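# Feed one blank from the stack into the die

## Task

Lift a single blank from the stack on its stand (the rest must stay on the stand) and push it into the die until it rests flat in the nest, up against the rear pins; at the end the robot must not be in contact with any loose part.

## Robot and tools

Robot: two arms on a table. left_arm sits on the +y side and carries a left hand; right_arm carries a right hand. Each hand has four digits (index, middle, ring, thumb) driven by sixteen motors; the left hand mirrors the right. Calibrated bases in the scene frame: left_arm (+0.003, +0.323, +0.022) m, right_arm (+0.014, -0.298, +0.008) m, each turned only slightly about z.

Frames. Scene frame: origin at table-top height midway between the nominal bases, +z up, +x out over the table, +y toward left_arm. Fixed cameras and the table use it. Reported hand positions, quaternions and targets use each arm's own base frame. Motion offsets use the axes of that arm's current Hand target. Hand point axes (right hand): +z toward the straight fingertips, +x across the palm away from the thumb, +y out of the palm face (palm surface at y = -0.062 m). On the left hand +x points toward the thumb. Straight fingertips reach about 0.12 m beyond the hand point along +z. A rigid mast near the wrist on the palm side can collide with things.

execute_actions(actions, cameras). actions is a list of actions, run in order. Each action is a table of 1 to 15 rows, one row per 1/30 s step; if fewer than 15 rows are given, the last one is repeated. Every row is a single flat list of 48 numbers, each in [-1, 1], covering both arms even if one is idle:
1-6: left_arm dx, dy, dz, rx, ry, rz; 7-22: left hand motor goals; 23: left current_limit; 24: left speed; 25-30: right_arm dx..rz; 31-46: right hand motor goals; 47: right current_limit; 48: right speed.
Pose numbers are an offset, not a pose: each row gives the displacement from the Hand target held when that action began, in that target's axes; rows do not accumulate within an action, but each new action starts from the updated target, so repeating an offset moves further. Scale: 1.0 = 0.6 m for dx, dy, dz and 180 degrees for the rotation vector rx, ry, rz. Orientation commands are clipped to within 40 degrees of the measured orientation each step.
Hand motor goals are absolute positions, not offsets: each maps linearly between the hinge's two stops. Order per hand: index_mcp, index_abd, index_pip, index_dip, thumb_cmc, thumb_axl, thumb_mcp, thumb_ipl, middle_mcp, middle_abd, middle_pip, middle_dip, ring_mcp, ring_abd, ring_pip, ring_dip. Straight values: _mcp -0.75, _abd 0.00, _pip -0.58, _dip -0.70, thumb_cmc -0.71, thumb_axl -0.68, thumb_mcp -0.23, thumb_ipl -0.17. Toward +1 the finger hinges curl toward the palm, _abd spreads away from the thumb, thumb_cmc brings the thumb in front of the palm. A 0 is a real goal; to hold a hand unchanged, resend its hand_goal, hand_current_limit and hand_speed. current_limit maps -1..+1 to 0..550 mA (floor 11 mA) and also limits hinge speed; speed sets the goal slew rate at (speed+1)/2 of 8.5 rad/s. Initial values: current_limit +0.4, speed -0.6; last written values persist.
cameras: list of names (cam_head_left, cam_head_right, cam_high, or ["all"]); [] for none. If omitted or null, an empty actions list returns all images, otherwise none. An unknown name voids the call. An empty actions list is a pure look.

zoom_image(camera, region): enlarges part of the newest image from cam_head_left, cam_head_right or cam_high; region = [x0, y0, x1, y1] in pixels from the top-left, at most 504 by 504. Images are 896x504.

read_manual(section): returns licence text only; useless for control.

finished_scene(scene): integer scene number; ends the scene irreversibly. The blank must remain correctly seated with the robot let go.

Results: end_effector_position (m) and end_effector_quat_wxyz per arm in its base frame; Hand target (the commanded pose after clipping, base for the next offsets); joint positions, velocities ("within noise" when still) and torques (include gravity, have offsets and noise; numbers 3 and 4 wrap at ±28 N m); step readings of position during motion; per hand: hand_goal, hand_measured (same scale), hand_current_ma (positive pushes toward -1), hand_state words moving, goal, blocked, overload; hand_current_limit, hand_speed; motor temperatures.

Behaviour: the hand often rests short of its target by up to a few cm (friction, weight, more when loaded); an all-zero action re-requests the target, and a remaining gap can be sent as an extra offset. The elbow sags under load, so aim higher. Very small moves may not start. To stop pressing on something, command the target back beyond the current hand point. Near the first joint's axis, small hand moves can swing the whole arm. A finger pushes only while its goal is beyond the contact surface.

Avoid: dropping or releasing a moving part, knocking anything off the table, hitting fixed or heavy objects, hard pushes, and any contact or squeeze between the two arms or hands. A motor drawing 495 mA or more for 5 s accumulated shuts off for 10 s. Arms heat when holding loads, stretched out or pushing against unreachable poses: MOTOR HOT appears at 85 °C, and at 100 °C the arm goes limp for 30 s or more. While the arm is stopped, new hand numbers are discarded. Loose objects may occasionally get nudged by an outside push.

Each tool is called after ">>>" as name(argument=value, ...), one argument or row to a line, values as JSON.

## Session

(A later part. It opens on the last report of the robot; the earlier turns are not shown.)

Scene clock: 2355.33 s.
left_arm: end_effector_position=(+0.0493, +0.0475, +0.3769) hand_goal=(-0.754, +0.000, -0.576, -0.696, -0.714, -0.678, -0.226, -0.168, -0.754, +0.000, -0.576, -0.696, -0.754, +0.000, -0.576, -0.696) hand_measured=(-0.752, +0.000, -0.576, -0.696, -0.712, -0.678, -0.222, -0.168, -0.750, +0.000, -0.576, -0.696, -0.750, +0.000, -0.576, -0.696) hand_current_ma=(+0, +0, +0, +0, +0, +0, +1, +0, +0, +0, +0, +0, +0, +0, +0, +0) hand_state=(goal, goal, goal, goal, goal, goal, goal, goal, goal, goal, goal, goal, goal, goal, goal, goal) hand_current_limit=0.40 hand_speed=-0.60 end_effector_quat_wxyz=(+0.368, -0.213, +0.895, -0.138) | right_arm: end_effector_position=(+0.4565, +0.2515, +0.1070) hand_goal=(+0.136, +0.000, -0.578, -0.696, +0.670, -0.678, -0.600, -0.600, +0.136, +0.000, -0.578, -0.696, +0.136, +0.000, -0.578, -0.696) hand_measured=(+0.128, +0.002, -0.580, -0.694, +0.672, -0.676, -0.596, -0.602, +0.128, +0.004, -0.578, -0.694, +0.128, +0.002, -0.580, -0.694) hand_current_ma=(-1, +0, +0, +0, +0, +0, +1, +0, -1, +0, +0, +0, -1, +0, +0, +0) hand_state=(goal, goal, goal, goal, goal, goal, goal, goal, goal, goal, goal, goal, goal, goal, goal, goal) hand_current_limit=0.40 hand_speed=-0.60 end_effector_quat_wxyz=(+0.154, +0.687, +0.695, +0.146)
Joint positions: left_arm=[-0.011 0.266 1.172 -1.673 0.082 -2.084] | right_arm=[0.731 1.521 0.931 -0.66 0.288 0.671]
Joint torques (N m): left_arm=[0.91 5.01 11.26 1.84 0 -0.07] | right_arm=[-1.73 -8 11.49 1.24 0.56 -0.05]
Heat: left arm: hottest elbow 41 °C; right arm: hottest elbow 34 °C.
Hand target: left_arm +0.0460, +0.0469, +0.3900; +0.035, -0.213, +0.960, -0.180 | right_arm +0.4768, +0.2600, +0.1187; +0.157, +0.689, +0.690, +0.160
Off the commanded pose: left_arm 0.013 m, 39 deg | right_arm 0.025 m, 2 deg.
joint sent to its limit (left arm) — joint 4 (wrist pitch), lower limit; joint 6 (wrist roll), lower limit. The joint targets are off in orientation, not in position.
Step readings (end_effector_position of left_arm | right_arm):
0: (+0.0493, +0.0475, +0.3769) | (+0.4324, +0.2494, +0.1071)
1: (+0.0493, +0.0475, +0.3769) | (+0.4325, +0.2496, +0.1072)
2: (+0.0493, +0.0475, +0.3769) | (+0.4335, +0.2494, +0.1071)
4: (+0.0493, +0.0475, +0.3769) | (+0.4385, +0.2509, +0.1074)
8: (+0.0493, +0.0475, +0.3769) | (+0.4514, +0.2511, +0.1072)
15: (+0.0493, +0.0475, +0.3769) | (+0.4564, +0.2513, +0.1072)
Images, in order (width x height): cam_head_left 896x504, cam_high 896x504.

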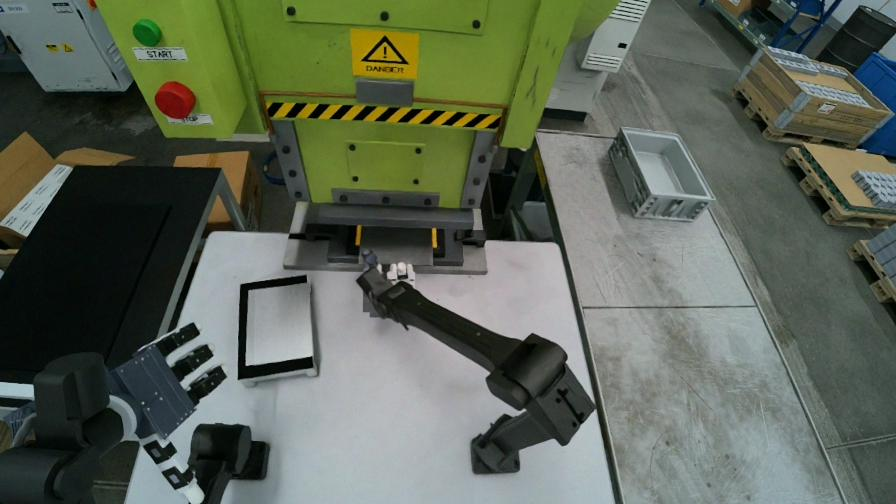

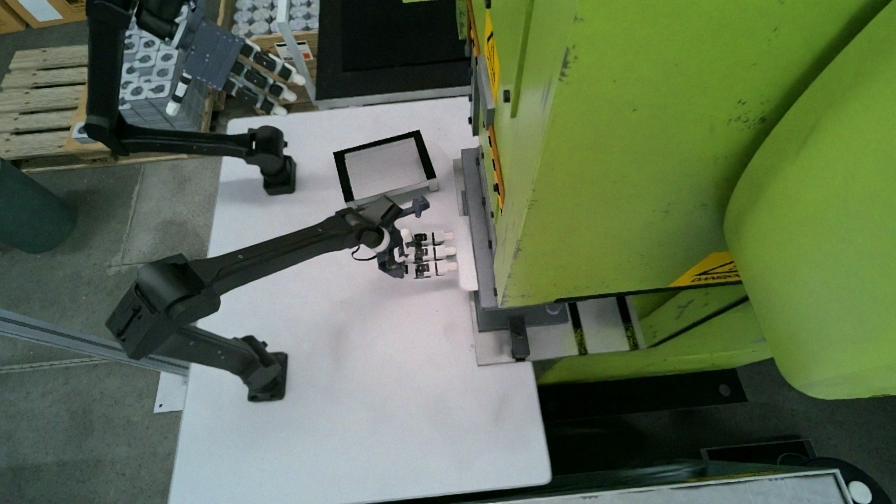

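>>> execute_actions(
  actions=[
    [[0,0,0,0,0,0,-0.754,0,-0.576,-0.696,-0.714,-0.678,-0.226,-0.168,-0.754,0,-0.576,-0.696,-0.754,0,-0.576,-0.696,0.4,-0.6,0,0.038,0.019,0,0,0,0.137,0,-0.577,-0.696,0.671,-0.677,-0.6,-0.6,0.137,0,-0.577,-0.696,0.137,0,-0.577,-0.696,0.4,-0.6]],
    [[0,0,0,0,0,0,-0.754,0,-0.576,-0.696,-0.714,-0.678,-0.226,-0.168,-0.754,0,-0.576,-0.696,-0.754,0,-0.576,-0.696,0.4,-0.6,0,0.03,0.0145,0,0,0,0.137,0,-0.577,-0.696,0.671,-0.677,-0.6,-0.6,0.137,0,-0.577,-0.696,0.137,0,-0.577,-0.696,0.4,-0.6]],
  ],
  cameras=["cam_head_left","cam_high"],
)

>>> zoom_image(
  camera="cam_high",
  region=[400, 200, 500, 320],
)

>>> zoom_image(
  camera="cam_head_left",
  region=[345, 215, 445, 295],
)

Scene clock: 2372.40 s.
left_arm: end_effector_position=(+0.0493, +0.0475, +0.3769) hand_goal=(-0.754, +0.000, -0.576, -0.696, -0.714, -0.678, -0.226, -0.168, -0.754, +0.000, -0.576, -0.696, -0.754, +0.000, -0.576, -0.696) hand_measured=(-0.752, +0.000, -0.576, -0.696, -0.712, -0.678, -0.222, -0.168, -0.750, +0.000, -0.576, -0.696, -0.750, +0.000, -0.576, -0.696) hand_current_ma=(+0, +0, +0, +0, +0, +0, +1, +0, +0, +0, +0, +0, +0, +0, +0, +0) hand_state=(goal, goal, goal, goal, goal, goal, goal, goal, goal, goal, goal, goal, goal, goal, goal, goal) hand_current_limit=0.40 hand_speed=-0.60 end_effector_quat_wxyz=(+0.368, -0.213, +0.895, -0.138) | right_arm: end_effector_position=(+0.4750, +0.2526, +0.0919) hand_goal=(+0.136, +0.000, -0.578, -0.696, +0.670, -0.678, -0.600, -0.600, +0.136, +0.000, -0.578, -0.696, +0.136, +0.000, -0.578, -0.696) hand_measured=(+0.190, +0.006, -0.532, -0.670, +0.672, -0.676, -0.596, -0.602, +0.128, +0.004, -0.578, -0.694, +0.128, +0.002, -0.580, -0.694) hand_current_ma=(+48, +1, +33, +11, +0, +0, +1, +0, -1, +0, +0, +0, -1, +0, +0, +0) hand_state=(blocked, goal, blocked, blocked, goal, goal, goal, goal, goal, goal, goal, goal, goal, goal, goal, goal) hand_current_limit=0.40 hand_speed=-0.60 end_effector_quat_wxyz=(+0.142, +0.690, +0.699, +0.126)
Joint positions: left_arm=[-0.011 0.266 1.172 -1.673 0.082 -2.084] | right_arm=[0.698 1.588 0.987 -0.684 0.258 0.648]
Joint torques (N m): left_arm=[0.85 5.07 11.29 1.83 0 -0.06] | right_arm=[-3.9 -8.64 14.04 2.09 0.97 -0.48]
Heat: left arm: hottest elbow 41 °C; right arm: hottest elbow 35 °C.
Hand target: left_arm +0.0460, +0.0469, +0.3900; +0.035, -0.213, +0.960, -0.180 | right_arm +0.5222, +0.2601, +0.1184; +0.157, +0.689, +0.690, +0.160
Off the commanded pose: left_arm 0.013 m, 39 deg | right_arm 0.055 m, 4 deg.
joint sent to its limit (left arm) — joint 4 (wrist pitch), lower limit; joint 6 (wrist roll), lower limit. The joint targets are off in orientation, not in position.
Step readings (end_effector_position of left_arm | right_arm):
0: (+0.0493, +0.0475, +0.3769) | (+0.4565, +0.2515, +0.1070)
1: (+0.0493, +0.0475, +0.3769) | (+0.4566, +0.2517, +0.1071)
2: (+0.0493, +0.0475, +0.3769) | (+0.4573, +0.2519, +0.1071)
4: (+0.0493, +0.0475, +0.3769) | (+0.4623, +0.2523, +0.1069)
8: (+0.0493, +0.0475, +0.3769) | (+0.4731, +0.2526, +0.1050)
15: (+0.0493, +0.0475, +0.3769) | (+0.4731, +0.2526, +0.1012)
16: (+0.0493, +0.0475, +0.3769) | (+0.4732, +0.2527, +0.1012)
17: (+0.0493, +0.0475, +0.3769) | (+0.4737, +0.2526, +0.1014)
19: (+0.0493, +0.0475, +0.3769) | (+0.4742, +0.2528, +0.0997)
23: (+0.0493, +0.0475, +0.3769) | (+0.4748, +0.2528, +0.0940)
30: (+0.0493, +0.0475, +0.3769) | (+0.4749, +0.2527, +0.0919)
Images, in order (width x height): cam_head_left 896x504, cam_high 896x504.

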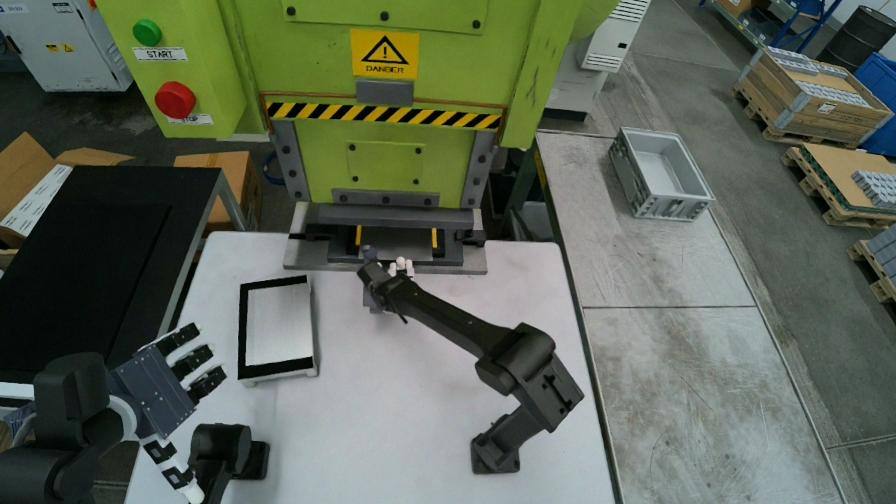

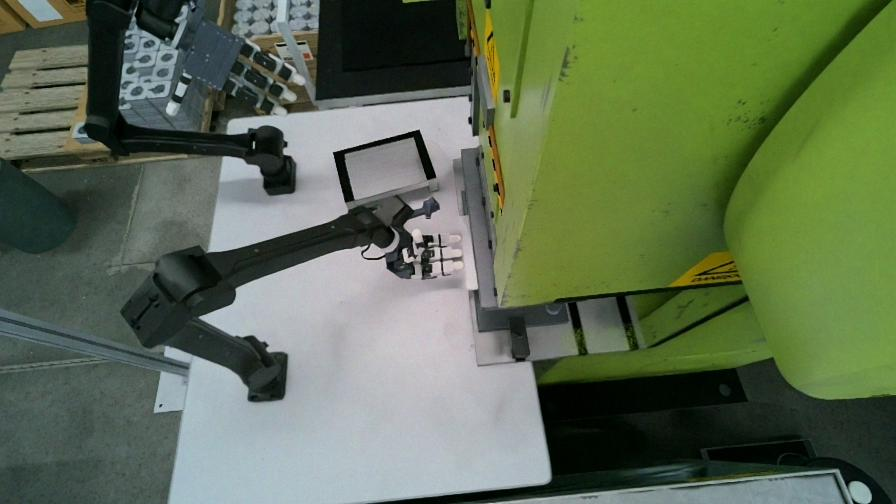

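Scaled by 4.200.

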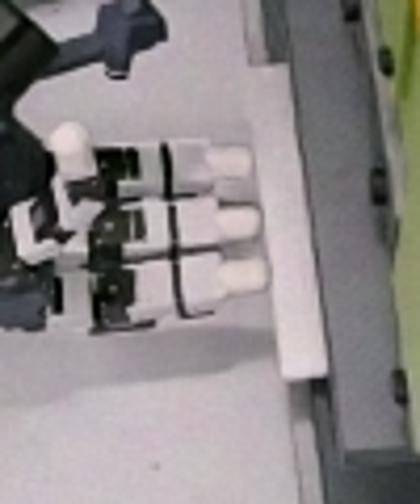

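Scaled by 5.040.

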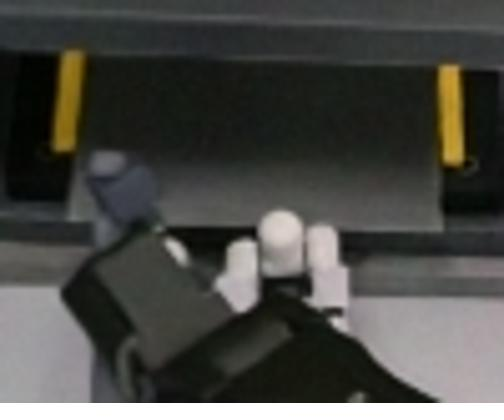

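>>> execute_actions(
  actions=[
    [[0,0,0,0,0,0,-0.754,0,-0.576,-0.696,-0.714,-0.678,-0.226,-0.168,-0.754,0,-0.576,-0.696,-0.754,0,-0.576,-0.696,0.4,-0.6,0,-0.075,-0.036,0,0,0,0.137,0,-0.577,-0.696,0.671,-0.677,-0.6,-0.6,0.137,0,-0.577,-0.696,0.137,0,-0.577,-0.696,0.4,-0.6]],
    [[0,0,0,0,0,0,-0.754,0,-0.576,-0.696,-0.714,-0.678,-0.226,-0.168,-0.754,0,-0.576,-0.696,-0.754,0,-0.576,-0.696,0.4,-0.6,0,-0.09,-0.04,0,0,0,0.137,0,-0.577,-0.696,0.671,-0.677,-0.6,-0.6,0.137,0,-0.577,-0.696,0.137,0,-0.577,-0.696,0.4,-0.6]],
  ],
  cameras=["all"],
)

>>> zoom_image(
  camera="cam_high",
  region=[420, 200, 500, 320],
)

>>> zoom_image(
  camera="cam_head_left",
  region=[345, 215, 445, 295],
)

>>> zoom_image(
  camera="cam_head_right",
  region=[350, 215, 450, 295],
)

Scene clock: 2397.10 s.
left_arm: end_effector_position=(+0.0493, +0.0475, +0.3769) hand_goal=(-0.754, +0.000, -0.576, -0.696, -0.714, -0.678, -0.226, -0.168, -0.754, +0.000, -0.576, -0.696, -0.754, +0.000, -0.576, -0.696) hand_measured=(-0.752, +0.000, -0.576, -0.696, -0.712, -0.678, -0.222, -0.168, -0.750, +0.000, -0.576, -0.696, -0.750, +0.000, -0.576, -0.696) hand_current_ma=(+0, +0, +0, +0, +0, +0, +1, +0, +0, +0, +0, +0, +0, +0, +0, +0) hand_state=(goal, goal, goal, goal, goal, goal, goal, goal, goal, goal, goal, goal, goal, goal, goal, goal) hand_current_limit=0.40 hand_speed=-0.60 end_effector_quat_wxyz=(+0.368, -0.213, +0.895, -0.138) | right_arm: end_effector_position=(+0.4165, +0.2626, +0.1127) hand_goal=(+0.136, +0.000, -0.578, -0.696, +0.670, -0.678, -0.600, -0.600, +0.136, +0.000, -0.578, -0.696, +0.136, +0.000, -0.578, -0.696) hand_measured=(+0.128, -0.002, -0.578, -0.694, +0.672, -0.676, -0.596, -0.602, +0.122, +0.002, -0.582, -0.696, +0.122, +0.002, -0.582, -0.696) hand_current_ma=(-1, +0, +0, +0, +0, +0, +0, +0, -3, +0, +0, +0, -3, +0, +0, +0) hand_state=(goal, goal, goal, goal, goal, goal, goal, goal, goal, goal, goal, goal, goal, goal, goal, goal) hand_current_limit=0.40 hand_speed=-0.60 end_effector_quat_wxyz=(+0.157, +0.687, +0.692, +0.158)
Joint positions: left_arm=[-0.011 0.266 1.172 -1.673 0.082 -2.084] | right_arm=[0.823 1.459 0.871 -0.663 0.321 0.762]
Joint torques (N m): left_arm=[0.79 4.89 11.3 1.83 0 -0.07] | right_arm=[-0.56 -9.76 6.82 0.8 0.7 0.11]
Heat: left arm: hottest elbow 41 °C; right arm: hottest elbow 37 °C.
Hand target: left_arm +0.0460, +0.0469, +0.3900; +0.035, -0.213, +0.960, -0.180 | right_arm +0.4133, +0.2599, +0.1164; +0.157, +0.689, +0.690, +0.160
Off the commanded pose: left_arm 0.013 m, 39 deg | right_arm 0.005 m, 0 deg.
joint sent to its limit (left arm) — joint 4 (wrist pitch), lower limit; joint 6 (wrist roll), lower limit. The joint targets are off in orientation, not in position.
Step readings (end_effector_position of left_arm | right_arm):
0: (+0.0493, +0.0475, +0.3769) | (+0.4750, +0.2526, +0.0919)
1: (+0.0493, +0.0475, +0.3769) | (+0.4750, +0.2526, +0.0919)
2: (+0.0493, +0.0475, +0.3769) | (+0.4750, +0.2526, +0.0920)
4: (+0.0493, +0.0475, +0.3769) | (+0.4741, +0.2534, +0.0934)
8: (+0.0493, +0.0475, +0.3769) | (+0.4726, +0.2554, +0.1018)
15: (+0.0493, +0.0475, +0.3769) | (+0.4722, +0.2556, +0.1089)
16: (+0.0493, +0.0475, +0.3769) | (+0.4716, +0.2554, +0.1085)
17: (+0.0493, +0.0475, +0.3769) | (+0.4696, +0.2557, +0.1083)
19: (+0.0493, +0.0475, +0.3769) | (+0.4584, +0.2525, +0.1070)
23: (+0.0493, +0.0475, +0.3769) | (+0.4276, +0.2560, +0.1047)
30: (+0.0493, +0.0475, +0.3769) | (+0.4166, +0.2639, +0.1125)

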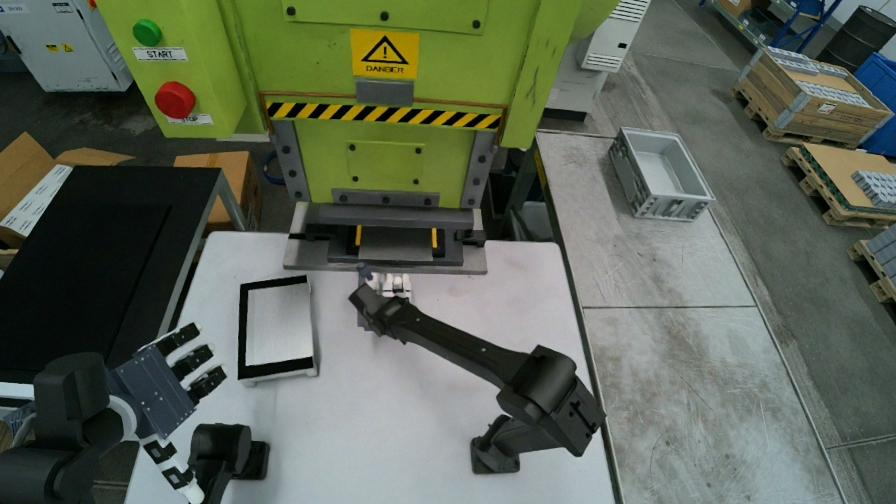

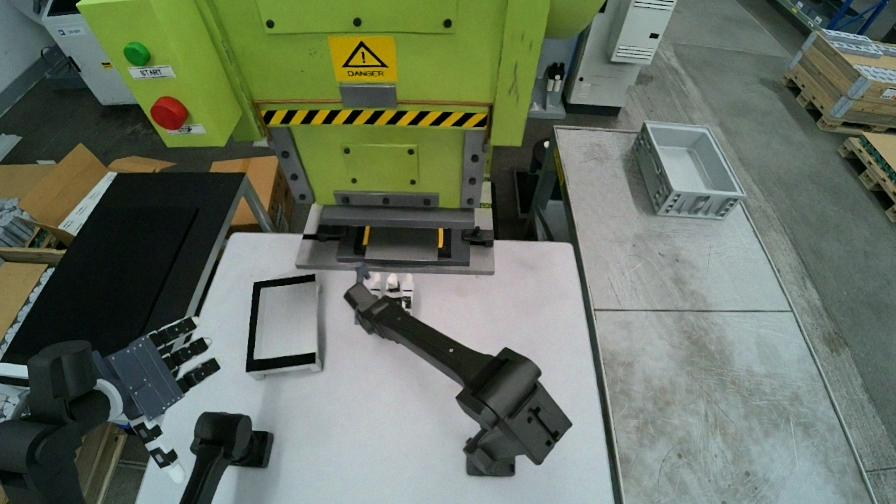

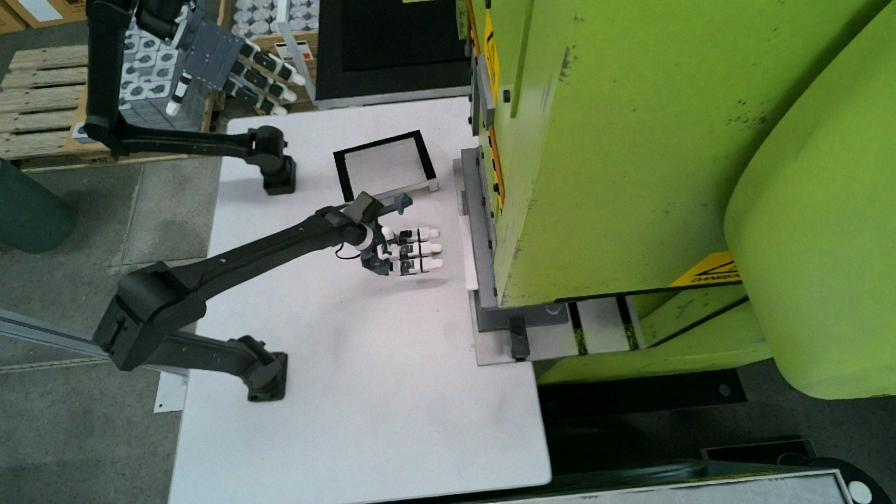

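Scaled by 4.200.

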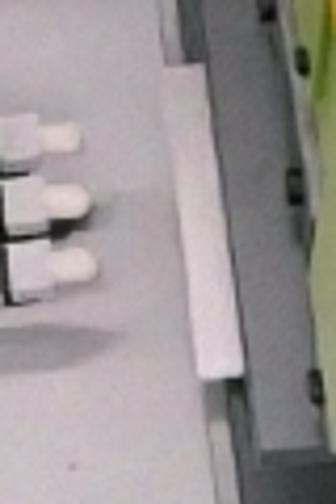

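Scaled by 5.040.

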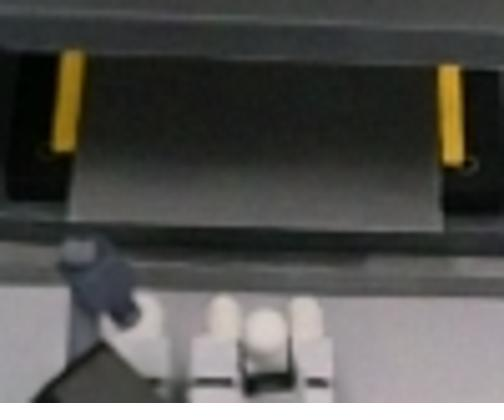

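Scaled by 5.040.

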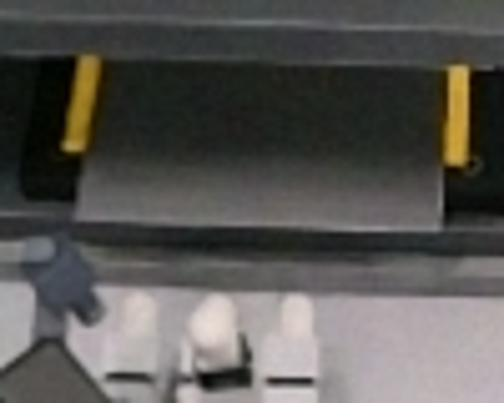

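>>> execute_actions(
  actions=[
    [[0,0,0,0,0,0,-0.754,0,-0.576,-0.696,-0.714,-0.678,-0.226,-0.168,-0.754,0,-0.576,-0.696,-0.754,0,-0.576,-0.696,0.4,-0.6,0,0.08,0.038,0,0,0,0.137,0,-0.577,-0.696,0.671,-0.677,-0.6,-0.6,0.137,0,-0.577,-0.696,0.137,0,-0.577,-0.696,0.4,-0.6]],
    [[0,0,0,0,0,0,-0.754,0,-0.576,-0.696,-0.714,-0.678,-0.226,-0.168,-0.754,0,-0.576,-0.696,-0.754,0,-0.576,-0.696,0.4,-0.6,0,0.03,0.014,0,0,0,0.137,0,-0.577,-0.696,0.671,-0.677,-0.6,-0.6,0.137,0,-0.577,-0.696,0.137,0,-0.577,-0.696,0.4,-0.6]],
  ],
  cameras=["cam_head_left","cam_high"],
)

>>> zoom_image(
  camera="cam_high",
  region=[420, 200, 500, 320],
)

>>> zoom_image(
  camera="cam_head_left",
  region=[345, 215, 445, 295],
)

Scene clock: 2441.57 s.
left_arm: end_effector_position=(+0.0493, +0.0475, +0.3769) hand_goal=(-0.754, +0.000, -0.576, -0.696, -0.714, -0.678, -0.226, -0.168, -0.754, +0.000, -0.576, -0.696, -0.754, +0.000, -0.576, -0.696) hand_measured=(-0.752, +0.000, -0.576, -0.696, -0.712, -0.678, -0.222, -0.168, -0.750, +0.000, -0.576, -0.696, -0.750, +0.000, -0.576, -0.696) hand_current_ma=(+0, +0, +0, +0, +0, +0, +1, +0, +0, +0, +0, +0, +0, +0, +0, +0) hand_state=(goal, goal, goal, goal, goal, goal, goal, goal, goal, goal, goal, goal, goal, goal, goal, goal) hand_current_limit=0.40 hand_speed=-0.60 end_effector_quat_wxyz=(+0.368, -0.213, +0.895, -0.138) | right_arm: end_effector_position=(+0.4681, +0.2480, +0.1051) hand_goal=(+0.136, +0.000, -0.578, -0.696, +0.670, -0.678, -0.600, -0.600, +0.136, +0.000, -0.578, -0.696, +0.136, +0.000, -0.578, -0.696) hand_measured=(+0.128, -0.002, -0.578, -0.694, +0.672, -0.676, -0.596, -0.602, +0.122, +0.002, -0.582, -0.696, +0.122, +0.002, -0.582, -0.696) hand_current_ma=(-1, +0, +0, +0, +0, +0, +0, +0, -3, +0, +0, +0, -3, +0, +0, +0) hand_state=(goal, goal, goal, goal, goal, goal, goal, goal, goal, goal, goal, goal, goal, goal, goal, goal) hand_current_limit=0.40 hand_speed=-0.60 end_effector_quat_wxyz=(+0.156, +0.690, +0.693, +0.142)
Joint positions: left_arm=[-0.011 0.266 1.172 -1.673 0.082 -2.084] | right_arm=[0.709 1.544 0.954 -0.662 0.286 0.658]
Joint torques (N m): left_arm=[0.91 5.01 11.28 1.84 0 -0.06] | right_arm=[-1.08 -8.59 11.12 1.57 0.45 -0.06]
Heat: left arm: hottest elbow 41 °C; right arm: hottest elbow 34 °C.
Hand target: left_arm +0.0460, +0.0469, +0.3900; +0.035, -0.213, +0.960, -0.180 | right_arm +0.4863, +0.2601, +0.1171; +0.157, +0.689, +0.690, +0.160
Off the commanded pose: left_arm 0.013 m, 39 deg | right_arm 0.025 m, 2 deg.
joint sent to its limit (left arm) — joint 4 (wrist pitch), lower limit; joint 6 (wrist roll), lower limit. The joint targets are off in orientation, not in position.
Step readings (end_effector_position of left_arm | right_arm):
0: (+0.0493, +0.0475, +0.3769) | (+0.4165, +0.2625, +0.1127)
1: (+0.0493, +0.0475, +0.3769) | (+0.4165, +0.2626, +0.1127)
2: (+0.0493, +0.0475, +0.3769) | (+0.4172, +0.2617, +0.1125)
4: (+0.0493, +0.0475, +0.3769) | (+0.4207, +0.2591, +0.1104)
8: (+0.0493, +0.0475, +0.3769) | (+0.4384, +0.2461, +0.1063)
15: (+0.0493, +0.0475, +0.3769) | (+0.4495, +0.2422, +0.1031)
16: (+0.0493, +0.0475, +0.3769) | (+0.4498, +0.2426, +0.1032)
17: (+0.0493, +0.0475, +0.3769) | (+0.4504, +0.2437, +0.1036)
19: (+0.0493, +0.0475, +0.3769) | (+0.4539, +0.2467, +0.1047)
23: (+0.0493, +0.0475, +0.3769) | (+0.4640, +0.2493, +0.1067)
30: (+0.0493, +0.0475, +0.3769) | (+0.4682, +0.2478, +0.1056)
Images, in order (width x height): cam_head_left 896x504, cam_high 896x504.

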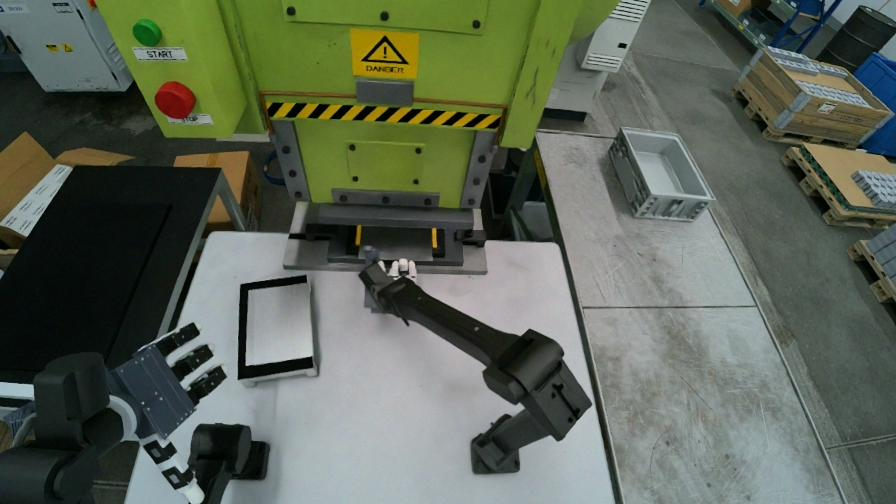

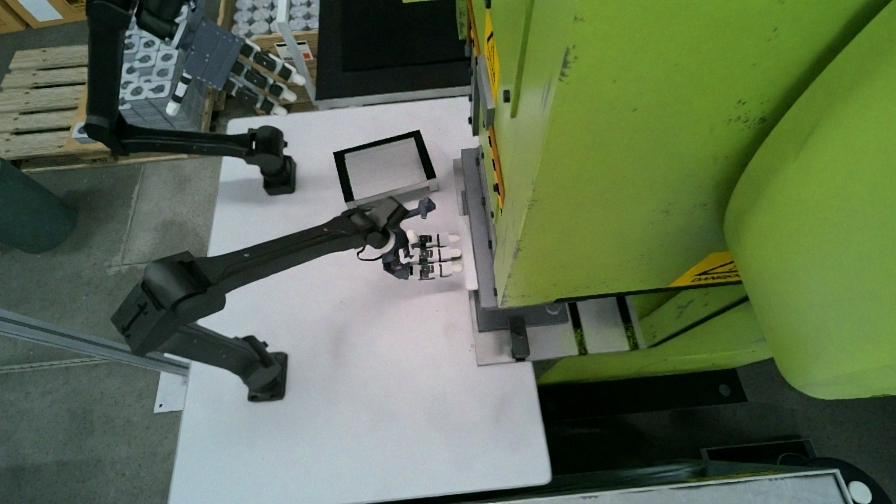

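Scaled by 4.200.

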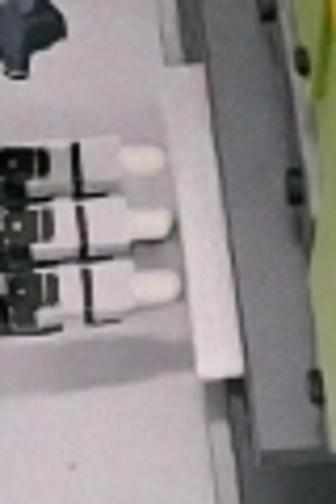

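Scaled by 5.040.

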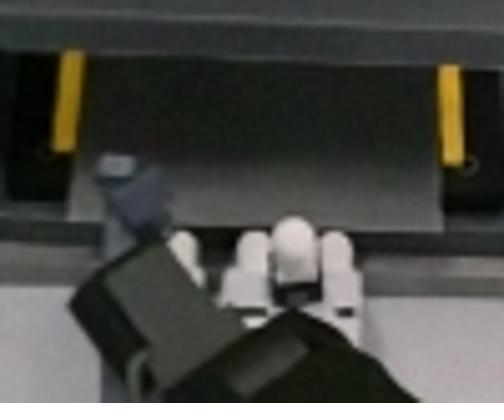

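>>> execute_actions(
  actions=[
    [[0,0,0,0,0,0,-0.754,0,-0.576,-0.696,-0.714,-0.678,-0.226,-0.168,-0.754,0,-0.576,-0.696,-0.754,0,-0.576,-0.696,0.4,-0.6,0,0.033,0.0155,0,0,0,0.137,0,-0.577,-0.696,0.671,-0.677,-0.6,-0.6,0.137,0,-0.577,-0.696,0.137,0,-0.577,-0.696,0.4,-0.6]],
  ],
  cameras=["cam_head_left","cam_high"],
)

>>> zoom_image(
  camera="cam_high",
  region=[420, 200, 500, 320],
)

>>> zoom_image(
  camera="cam_head_left",
  region=[345, 215, 445, 295],
)

Scene clock: 2451.40 s.
left_arm: end_effector_position=(+0.0493, +0.0475, +0.3769) hand_goal=(-0.754, +0.000, -0.576, -0.696, -0.714, -0.678, -0.226, -0.168, -0.754, +0.000, -0.576, -0.696, -0.754, +0.000, -0.576, -0.696) hand_measured=(-0.752, +0.000, -0.576, -0.696, -0.712, -0.678, -0.222, -0.168, -0.750, +0.000, -0.576, -0.696, -0.750, +0.000, -0.576, -0.696) hand_current_ma=(+0, +0, +0, +0, +0, +0, +1, +0, +0, +0, +0, +0, +0, +0, +0, +0) hand_state=(goal, goal, goal, goal, goal, goal, goal, goal, goal, goal, goal, goal, goal, goal, goal, goal) hand_current_limit=0.40 hand_speed=-0.60 end_effector_quat_wxyz=(+0.368, -0.213, +0.895, -0.138) | right_arm: end_effector_position=(+0.4858, +0.2476, +0.0993) hand_goal=(+0.136, +0.000, -0.578, -0.696, +0.670, -0.678, -0.600, -0.600, +0.136, +0.000, -0.578, -0.696, +0.136, +0.000, -0.578, -0.696) hand_measured=(+0.116, +0.000, -0.586, -0.698, +0.672, -0.676, -0.596, -0.602, +0.120, +0.002, -0.582, -0.696, +0.122, +0.002, -0.582, -0.696) hand_current_ma=(-7, +0, -1, +0, +0, +0, +0, +0, -4, +0, +0, +0, -3, +0, +0, +0) hand_state=(blocked, goal, goal, goal, goal, goal, goal, goal, goal, goal, goal, goal, goal, goal, goal, goal) hand_current_limit=0.40 hand_speed=-0.60 end_effector_quat_wxyz=(+0.152, +0.690, +0.695, +0.136)
Joint positions: left_arm=[-0.011 0.266 1.172 -1.673 0.082 -2.084] | right_arm=[0.679 1.586 0.993 -0.665 0.27 0.63]
Joint torques (N m): left_arm=[0.85 4.89 11.28 1.84 -0.01 -0.07] | right_arm=[-1.26 -9.52 11.71 1.63 0.63 -0.08]
Heat: left arm: hottest elbow 41 °C; right arm: hottest elbow 34 °C.
Hand target: left_arm +0.0460, +0.0469, +0.3900; +0.035, -0.213, +0.960, -0.180 | right_arm +0.5081, +0.2603, +0.1175; +0.157, +0.689, +0.690, +0.160
Off the commanded pose: left_arm 0.013 m, 39 deg | right_arm 0.031 m, 3 deg.
joint sent to its limit (left arm) — joint 4 (wrist pitch), lower limit; joint 6 (wrist roll), lower limit. The joint targets are off in orientation, not in position.
Step readings (end_effector_position of left_arm | right_arm):
0: (+0.0493, +0.0475, +0.3769) | (+0.4682, +0.2480, +0.1052)
1: (+0.0493, +0.0475, +0.3769) | (+0.4683, +0.2482, +0.1053)
2: (+0.0493, +0.0475, +0.3769) | (+0.4691, +0.2480, +0.1052)
4: (+0.0493, +0.0475, +0.3769) | (+0.4732, +0.2496, +0.1051)
8: (+0.0493, +0.0475, +0.3769) | (+0.4753, +0.2501, +0.0991)
15: (+0.0493, +0.0475, +0.3769) | (+0.4857, +0.2474, +0.0993)
Images, in order (width x height): cam_head_left 896x504, cam_high 896x504.

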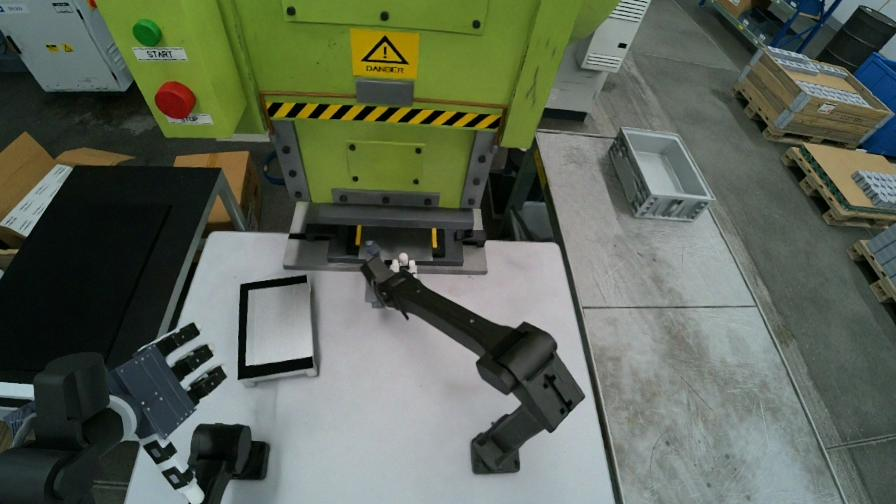

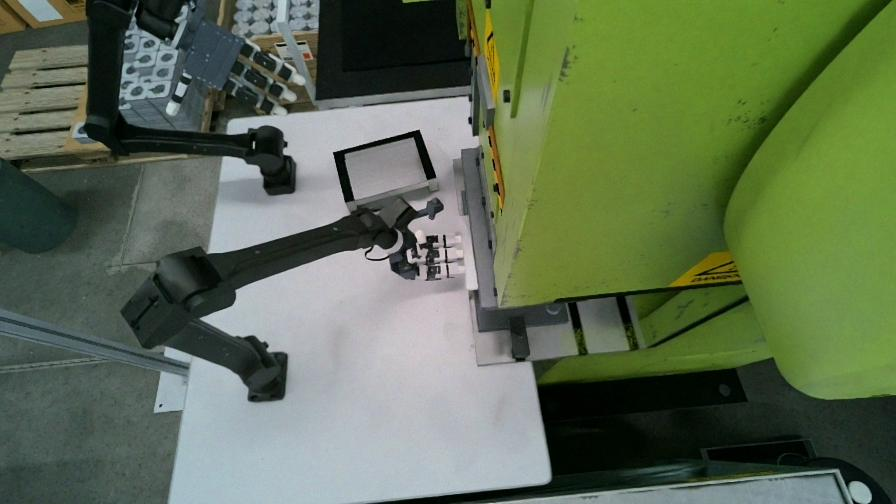

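Scaled by 4.200.

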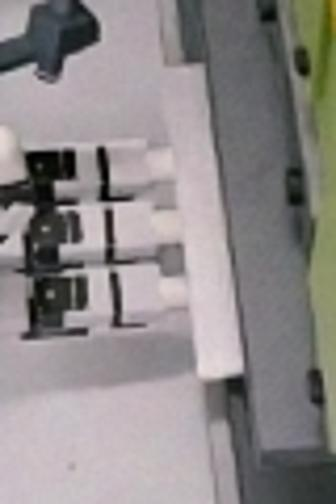

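Scaled by 5.040.

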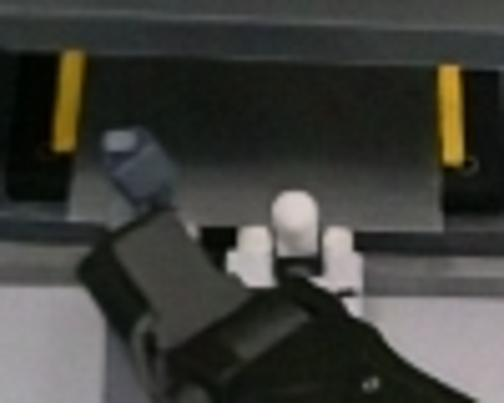

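>>> execute_actions(
  actions=[
    [[0,0,0,0,0,0,-0.754,0,-0.576,-0.696,-0.714,-0.678,-0.226,-0.168,-0.754,0,-0.576,-0.696,-0.754,0,-0.576,-0.696,0.4,-0.6,0,-0.03,0.012,0,0,0,0.09,0,-0.577,-0.696,0.671,-0.677,-0.6,-0.6,0.09,0,-0.577,-0.696,0.09,0,-0.577,-0.696,0.4,-0.6]],
    [[0,0,0,0,0,0,-0.754,0,-0.576,-0.696,-0.714,-0.678,-0.226,-0.168,-0.754,0,-0.576,-0.696,-0.754,0,-0.576,-0.696,0.4,-0.6,0,-0.12,-0.052,0,0,0,0.137,0,-0.577,-0.696,0.671,-0.677,-0.6,-0.6,0.137,0,-0.577,-0.696,0.137,0,-0.577,-0.696,0.4,-0.8]],
  ],
  cameras=["cam_head_left","cam_high"],
)

>>> zoom_image(
  camera="cam_high",
  region=[420, 200, 500, 320],
)

>>> zoom_image(
  camera="cam_head_left",
  region=[345, 215, 445, 295],
)

Scene clock: 2510.80 s.
left_arm: end_effector_position=(+0.0493, +0.0475, +0.3769) hand_goal=(-0.754, +0.000, -0.576, -0.696, -0.714, -0.678, -0.226, -0.168, -0.754, +0.000, -0.576, -0.696, -0.754, +0.000, -0.576, -0.696) hand_measured=(-0.752, +0.000, -0.576, -0.696, -0.712, -0.678, -0.222, -0.168, -0.750, +0.000, -0.576, -0.696, -0.750, +0.000, -0.576, -0.696) hand_current_ma=(+0, +0, +0, +0, +0, +0, +1, +0, +0, +0, +0, +0, +0, +0, +0, +0) hand_state=(goal, goal, goal, goal, goal, goal, goal, goal, goal, goal, goal, goal, goal, goal, goal, goal) hand_current_limit=0.40 hand_speed=-0.60 end_effector_quat_wxyz=(+0.368, -0.213, +0.895, -0.138) | right_arm: end_effector_position=(+0.4187, +0.2621, +0.0953) hand_goal=(+0.136, +0.000, -0.578, -0.696, +0.670, -0.678, -0.600, -0.600, +0.136, +0.000, -0.578, -0.696, +0.136, +0.000, -0.578, -0.696) hand_measured=(+0.116, +0.000, -0.586, -0.698, +0.672, -0.676, -0.596, -0.602, +0.112, +0.002, -0.582, -0.696, +0.112, +0.002, -0.582, -0.696) hand_current_ma=(-7, +0, -1, +0, +0, +0, +0, +0, -9, +0, +0, +0, -9, +0, +0, +0) hand_state=(blocked, goal, goal, goal, goal, goal, goal, goal, blocked, goal, goal, goal, blocked, goal, goal, goal) hand_current_limit=0.40 hand_speed=-0.80 end_effector_quat_wxyz=(+0.157, +0.686, +0.693, +0.156)
Joint positions: left_arm=[-0.011 0.266 1.172 -1.673 0.082 -2.084] | right_arm=[0.817 1.492 0.853 -0.613 0.319 0.756]
Joint torques (N m): left_arm=[0.91 5.07 11.29 1.84 0 -0.07] | right_arm=[-0.56 -9.99 6.74 0.91 0.68 0.15]
Heat: left arm: hottest elbow 41 °C; right arm: hottest elbow 36 °C.
Hand target: left_arm +0.0460, +0.0469, +0.3900; +0.035, -0.213, +0.960, -0.180 | right_arm +0.4167, +0.2601, +0.0996; +0.157, +0.689, +0.690, +0.160
Off the commanded pose: left_arm 0.013 m, 39 deg | right_arm 0.005 m, 1 deg.
joint sent to its limit (left arm) — joint 4 (wrist pitch), lower limit; joint 6 (wrist roll), lower limit. The joint targets are off in orientation, not in position.
Step readings (end_effector_position of left_arm | right_arm):
0: (+0.0493, +0.0475, +0.3769) | (+0.4858, +0.2476, +0.0993)
1: (+0.0493, +0.0475, +0.3769) | (+0.4858, +0.2476, +0.0994)
2: (+0.0493, +0.0475, +0.3769) | (+0.4863, +0.2478, +0.0999)
4: (+0.0493, +0.0475, +0.3769) | (+0.4881, +0.2489, +0.1014)
8: (+0.0493, +0.0475, +0.3769) | (+0.4906, +0.2506, +0.1034)
15: (+0.0493, +0.0475, +0.3769) | (+0.4909, +0.2513, +0.1035)
16: (+0.0493, +0.0475, +0.3769) | (+0.4908, +0.2512, +0.1034)
17: (+0.0493, +0.0475, +0.3769) | (+0.4889, +0.2507, +0.1021)
19: (+0.0493, +0.0475, +0.3769) | (+0.4760, +0.2496, +0.0969)
23: (+0.0493, +0.0475, +0.3769) | (+0.4345, +0.2551, +0.0846)
30: (+0.0493, +0.0475, +0.3769) | (+0.4187, +0.2638, +0.0932)
Images, in order (width x height): cam_head_left 896x504, cam_high 896x504.

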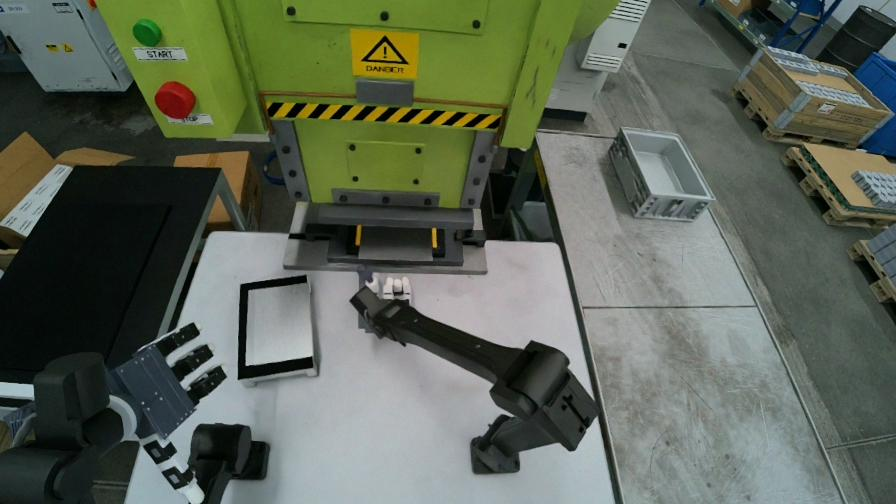

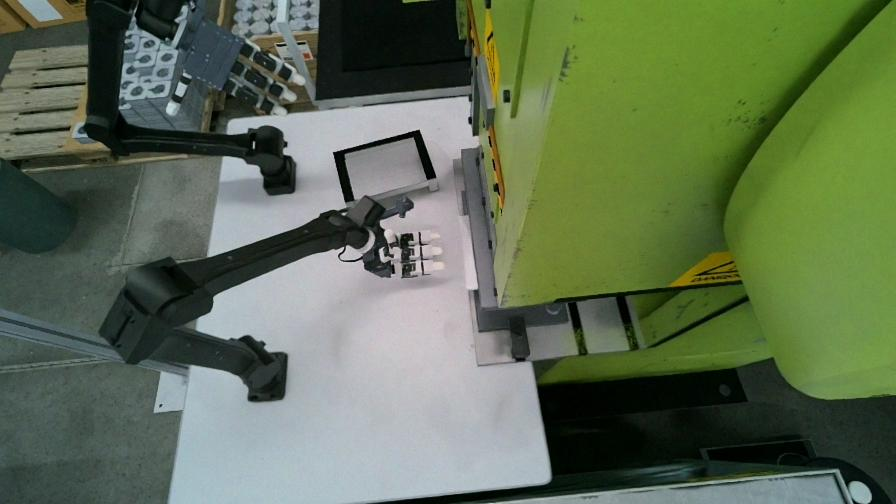

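Scaled by 4.200.

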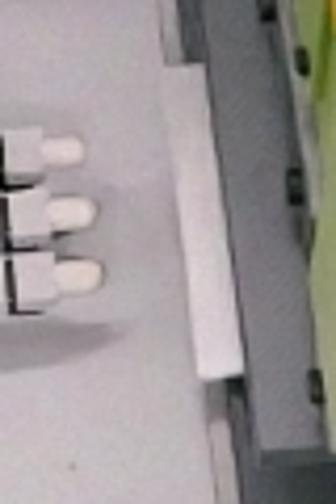

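Scaled by 5.040.

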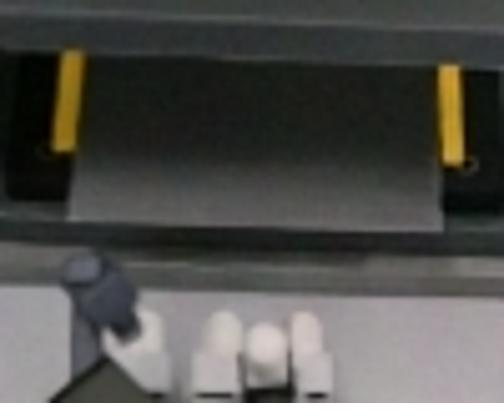

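>>> zoom_image(
  camera="cam_high",
  region=[450, 205, 480, 235],
)

>>> zoom_image(
  camera="cam_high",
  region=[455, 270, 495, 310],
)

>>> zoom_image(
  camera="cam_head_left",
  region=[350, 235, 390, 275],
)

>>> zoom_image(
  camera="cam_head_left",
  region=[410, 235, 450, 275],
)

Scaled by 16.800.

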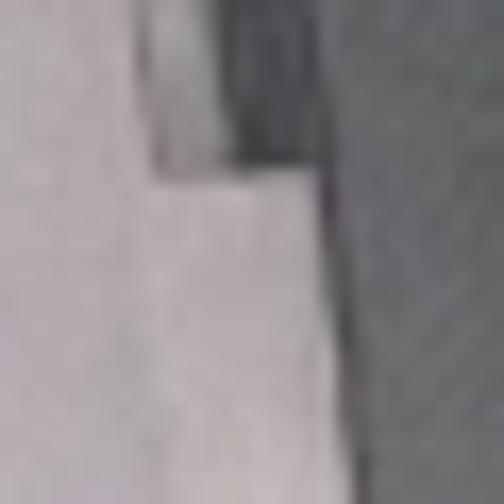

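Scaled by 12.600.

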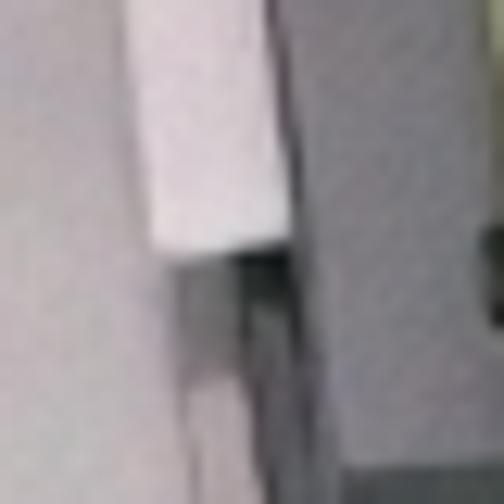

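Scaled by 12.600.

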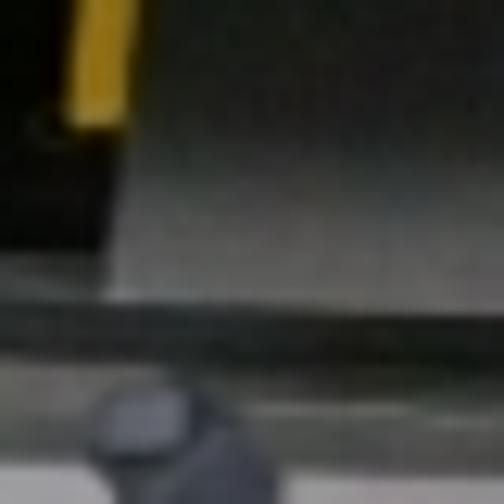

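Scaled by 12.600.

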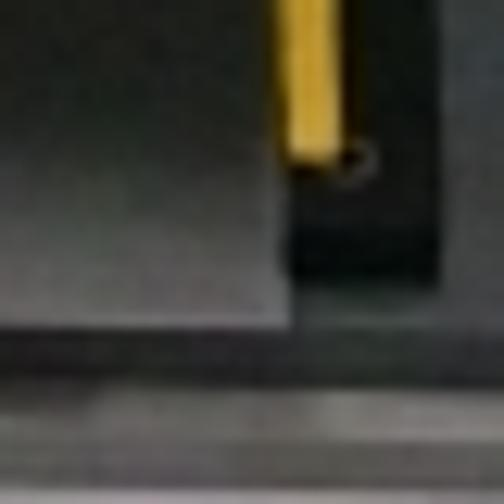

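>>> execute_actions(
  actions=[
    [[0,0,0,0,0,0,-0.754,0,-0.576,-0.696,-0.714,-0.678,-0.226,-0.168,-0.754,0,-0.576,-0.696,-0.754,0,-0.576,-0.696,0.4,-0.6,0,0.07,-0.012,0,0,0,0.137,0,-0.577,-0.696,0.671,-0.677,-0.6,-0.6,0.137,0,-0.577,-0.696,0.137,0,-0.577,-0.696,0.4,-0.8]],
    [[0,0,0,0,0,0,-0.754,0,-0.576,-0.696,-0.714,-0.678,-0.226,-0.168,-0.754,0,-0.576,-0.696,-0.754,0,-0.576,-0.696,0.4,-0.6,0,0.053,0.025,0,0,0,0.137,0,-0.577,-0.696,0.671,-0.677,-0.6,-0.6,0.137,0,-0.577,-0.696,0.137,0,-0.577,-0.696,0.4,-0.8]],
    [[0,0,0,0,0,0,-0.754,0,-0.576,-0.696,-0.714,-0.678,-0.226,-0.168,-0.754,0,-0.576,-0.696,-0.754,0,-0.576,-0.696,0.4,-0.6,0,0.04,0.018,0,0,0,0.137,0,-0.577,-0.696,0.671,-0.677,-0.6,-0.6,0.137,0,-0.577,-0.696,0.137,0,-0.577,-0.696,0.4,-0.8]],
  ],
  cameras=["cam_head_left","cam_high"],
)

>>> zoom_image(
  camera="cam_high",
  region=[420, 200, 500, 320],
)

>>> zoom_image(
  camera="cam_head_left",
  region=[345, 215, 445, 295],
)

Scene clock: 2555.57 s.
left_arm: end_effector_position=(+0.0493, +0.0475, +0.3769) hand_goal=(-0.754, +0.000, -0.576, -0.696, -0.714, -0.678, -0.226, -0.168, -0.754, +0.000, -0.576, -0.696, -0.754, +0.000, -0.576, -0.696) hand_measured=(-0.752, +0.000, -0.576, -0.696, -0.712, -0.678, -0.222, -0.168, -0.750, +0.000, -0.576, -0.696, -0.750, +0.000, -0.576, -0.696) hand_current_ma=(+0, +0, +0, +0, +0, +0, +1, +0, +0, +0, +0, +0, +0, +0, +0, +0) hand_state=(goal, goal, goal, goal, goal, goal, goal, goal, goal, goal, goal, goal, goal, goal, goal, goal) hand_current_limit=0.40 hand_speed=-0.60 end_effector_quat_wxyz=(+0.368, -0.213, +0.895, -0.138) | right_arm: end_effector_position=(+0.4745, +0.2499, +0.1084) hand_goal=(+0.136, +0.000, -0.578, -0.696, +0.670, -0.678, -0.600, -0.600, +0.136, +0.000, -0.578, -0.696, +0.136, +0.000, -0.578, -0.696) hand_measured=(+0.144, -0.006, -0.570, -0.692, +0.672, -0.676, -0.596, -0.602, +0.148, -0.008, -0.570, -0.692, +0.154, -0.010, -0.566, -0.688) hand_current_ma=(+1, +0, +1, +0, +0, +0, +0, +0, +3, -1, +1, +0, +5, -1, +2, +1) hand_state=(goal, goal, goal, goal, goal, goal, goal, goal, goal, goal, goal, goal, goal, goal, goal, goal) hand_current_limit=0.40 hand_speed=-0.80 end_effector_quat_wxyz=(+0.148, +0.690, +0.695, +0.135)
Joint positions: left_arm=[-0.011 0.266 1.172 -1.673 0.082 -2.084] | right_arm=[0.698 1.555 0.986 -0.697 0.269 0.649]
Joint torques (N m): left_arm=[0.85 5.07 11.3 1.84 -0.01 -0.06] | right_arm=[-3.02 -7.53 13.55 1.87 0.65 -0.38]
Heat: left arm: hottest elbow 42 °C; right arm: hottest elbow 34 °C.
Hand target: left_arm +0.0460, +0.0469, +0.3900; +0.035, -0.213, +0.960, -0.180 | right_arm +0.5128, +0.2601, +0.1257; +0.157, +0.689, +0.690, +0.160
Off the commanded pose: left_arm 0.013 m, 39 deg | right_arm 0.043 m, 3 deg.
joint sent to its limit (left arm) — joint 4 (wrist pitch), lower limit; joint 6 (wrist roll), lower limit. The joint targets are off in orientation, not in position.
Step readings (end_effector_position of left_arm | right_arm):
0: (+0.0493, +0.0475, +0.3769) | (+0.4187, +0.2621, +0.0953)
1: (+0.0493, +0.0475, +0.3769) | (+0.4187, +0.2621, +0.0953)
2: (+0.0493, +0.0475, +0.3769) | (+0.4187, +0.2609, +0.0948)
4: (+0.0493, +0.0475, +0.3769) | (+0.4188, +0.2578, +0.0931)
8: (+0.0493, +0.0475, +0.3769) | (+0.4282, +0.2474, +0.0969)
15: (+0.0493, +0.0475, +0.3769) | (+0.4389, +0.2479, +0.1066)
16: (+0.0493, +0.0475, +0.3769) | (+0.4390, +0.2484, +0.1068)
17: (+0.0493, +0.0475, +0.3769) | (+0.4398, +0.2489, +0.1072)
19: (+0.0493, +0.0475, +0.3769) | (+0.4443, +0.2506, +0.1087)
23: (+0.0493, +0.0475, +0.3769) | (+0.4634, +0.2495, +0.1162)
30: (+0.0493, +0.0475, +0.3769) | (+0.4717, +0.2476, +0.1156)
31: (+0.0493, +0.0475, +0.3769) | (+0.4718, +0.2479, +0.1151)
32: (+0.0493, +0.0475, +0.3769) | (+0.4726, +0.2484, +0.1144)
34: (+0.0493, +0.0475, +0.3769) | (+0.4739, +0.2496, +0.1121)
38: (+0.0493, +0.0475, +0.3769) | (+0.4744, +0.2499, +0.1083)
45: (+0.0493, +0.0475, +0.3769) | (+0.4745, +0.2499, +0.1083)
Images, in order (width x height): cam_head_left 896x504, cam_high 896x504.

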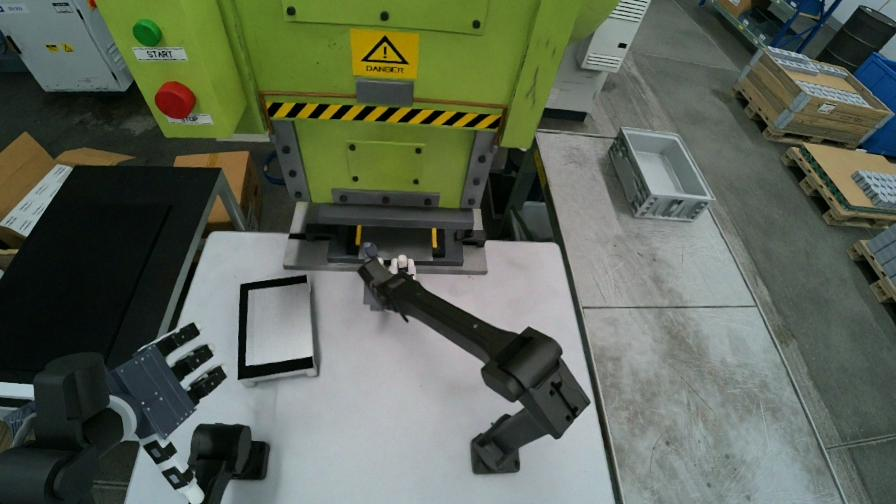

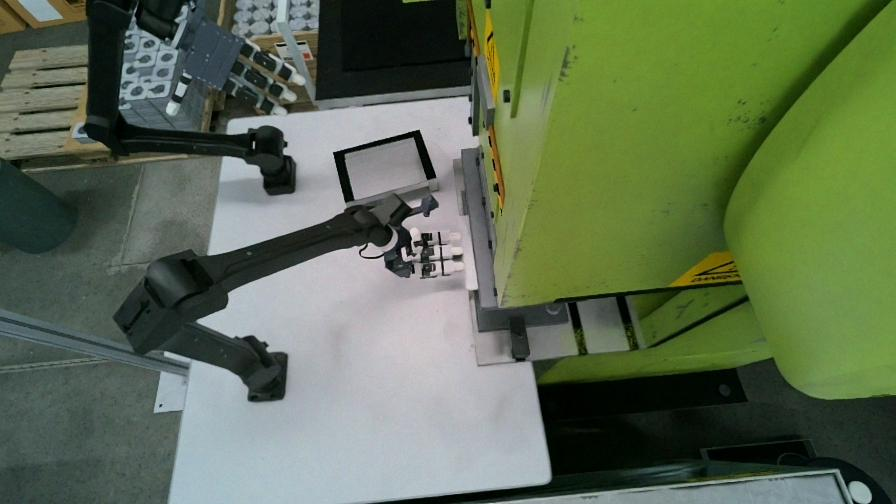

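Scaled by 4.200.

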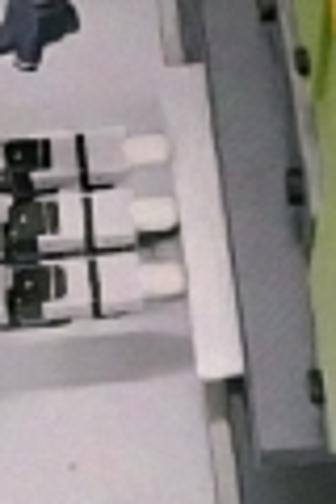

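Scaled by 5.040.

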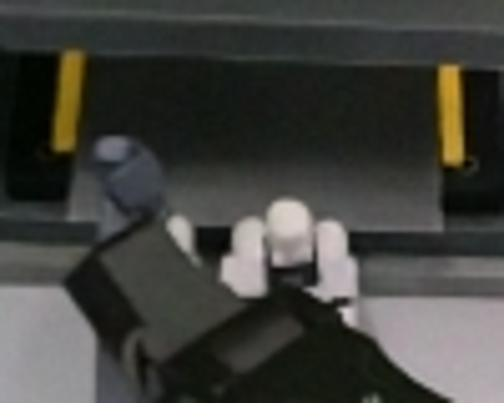

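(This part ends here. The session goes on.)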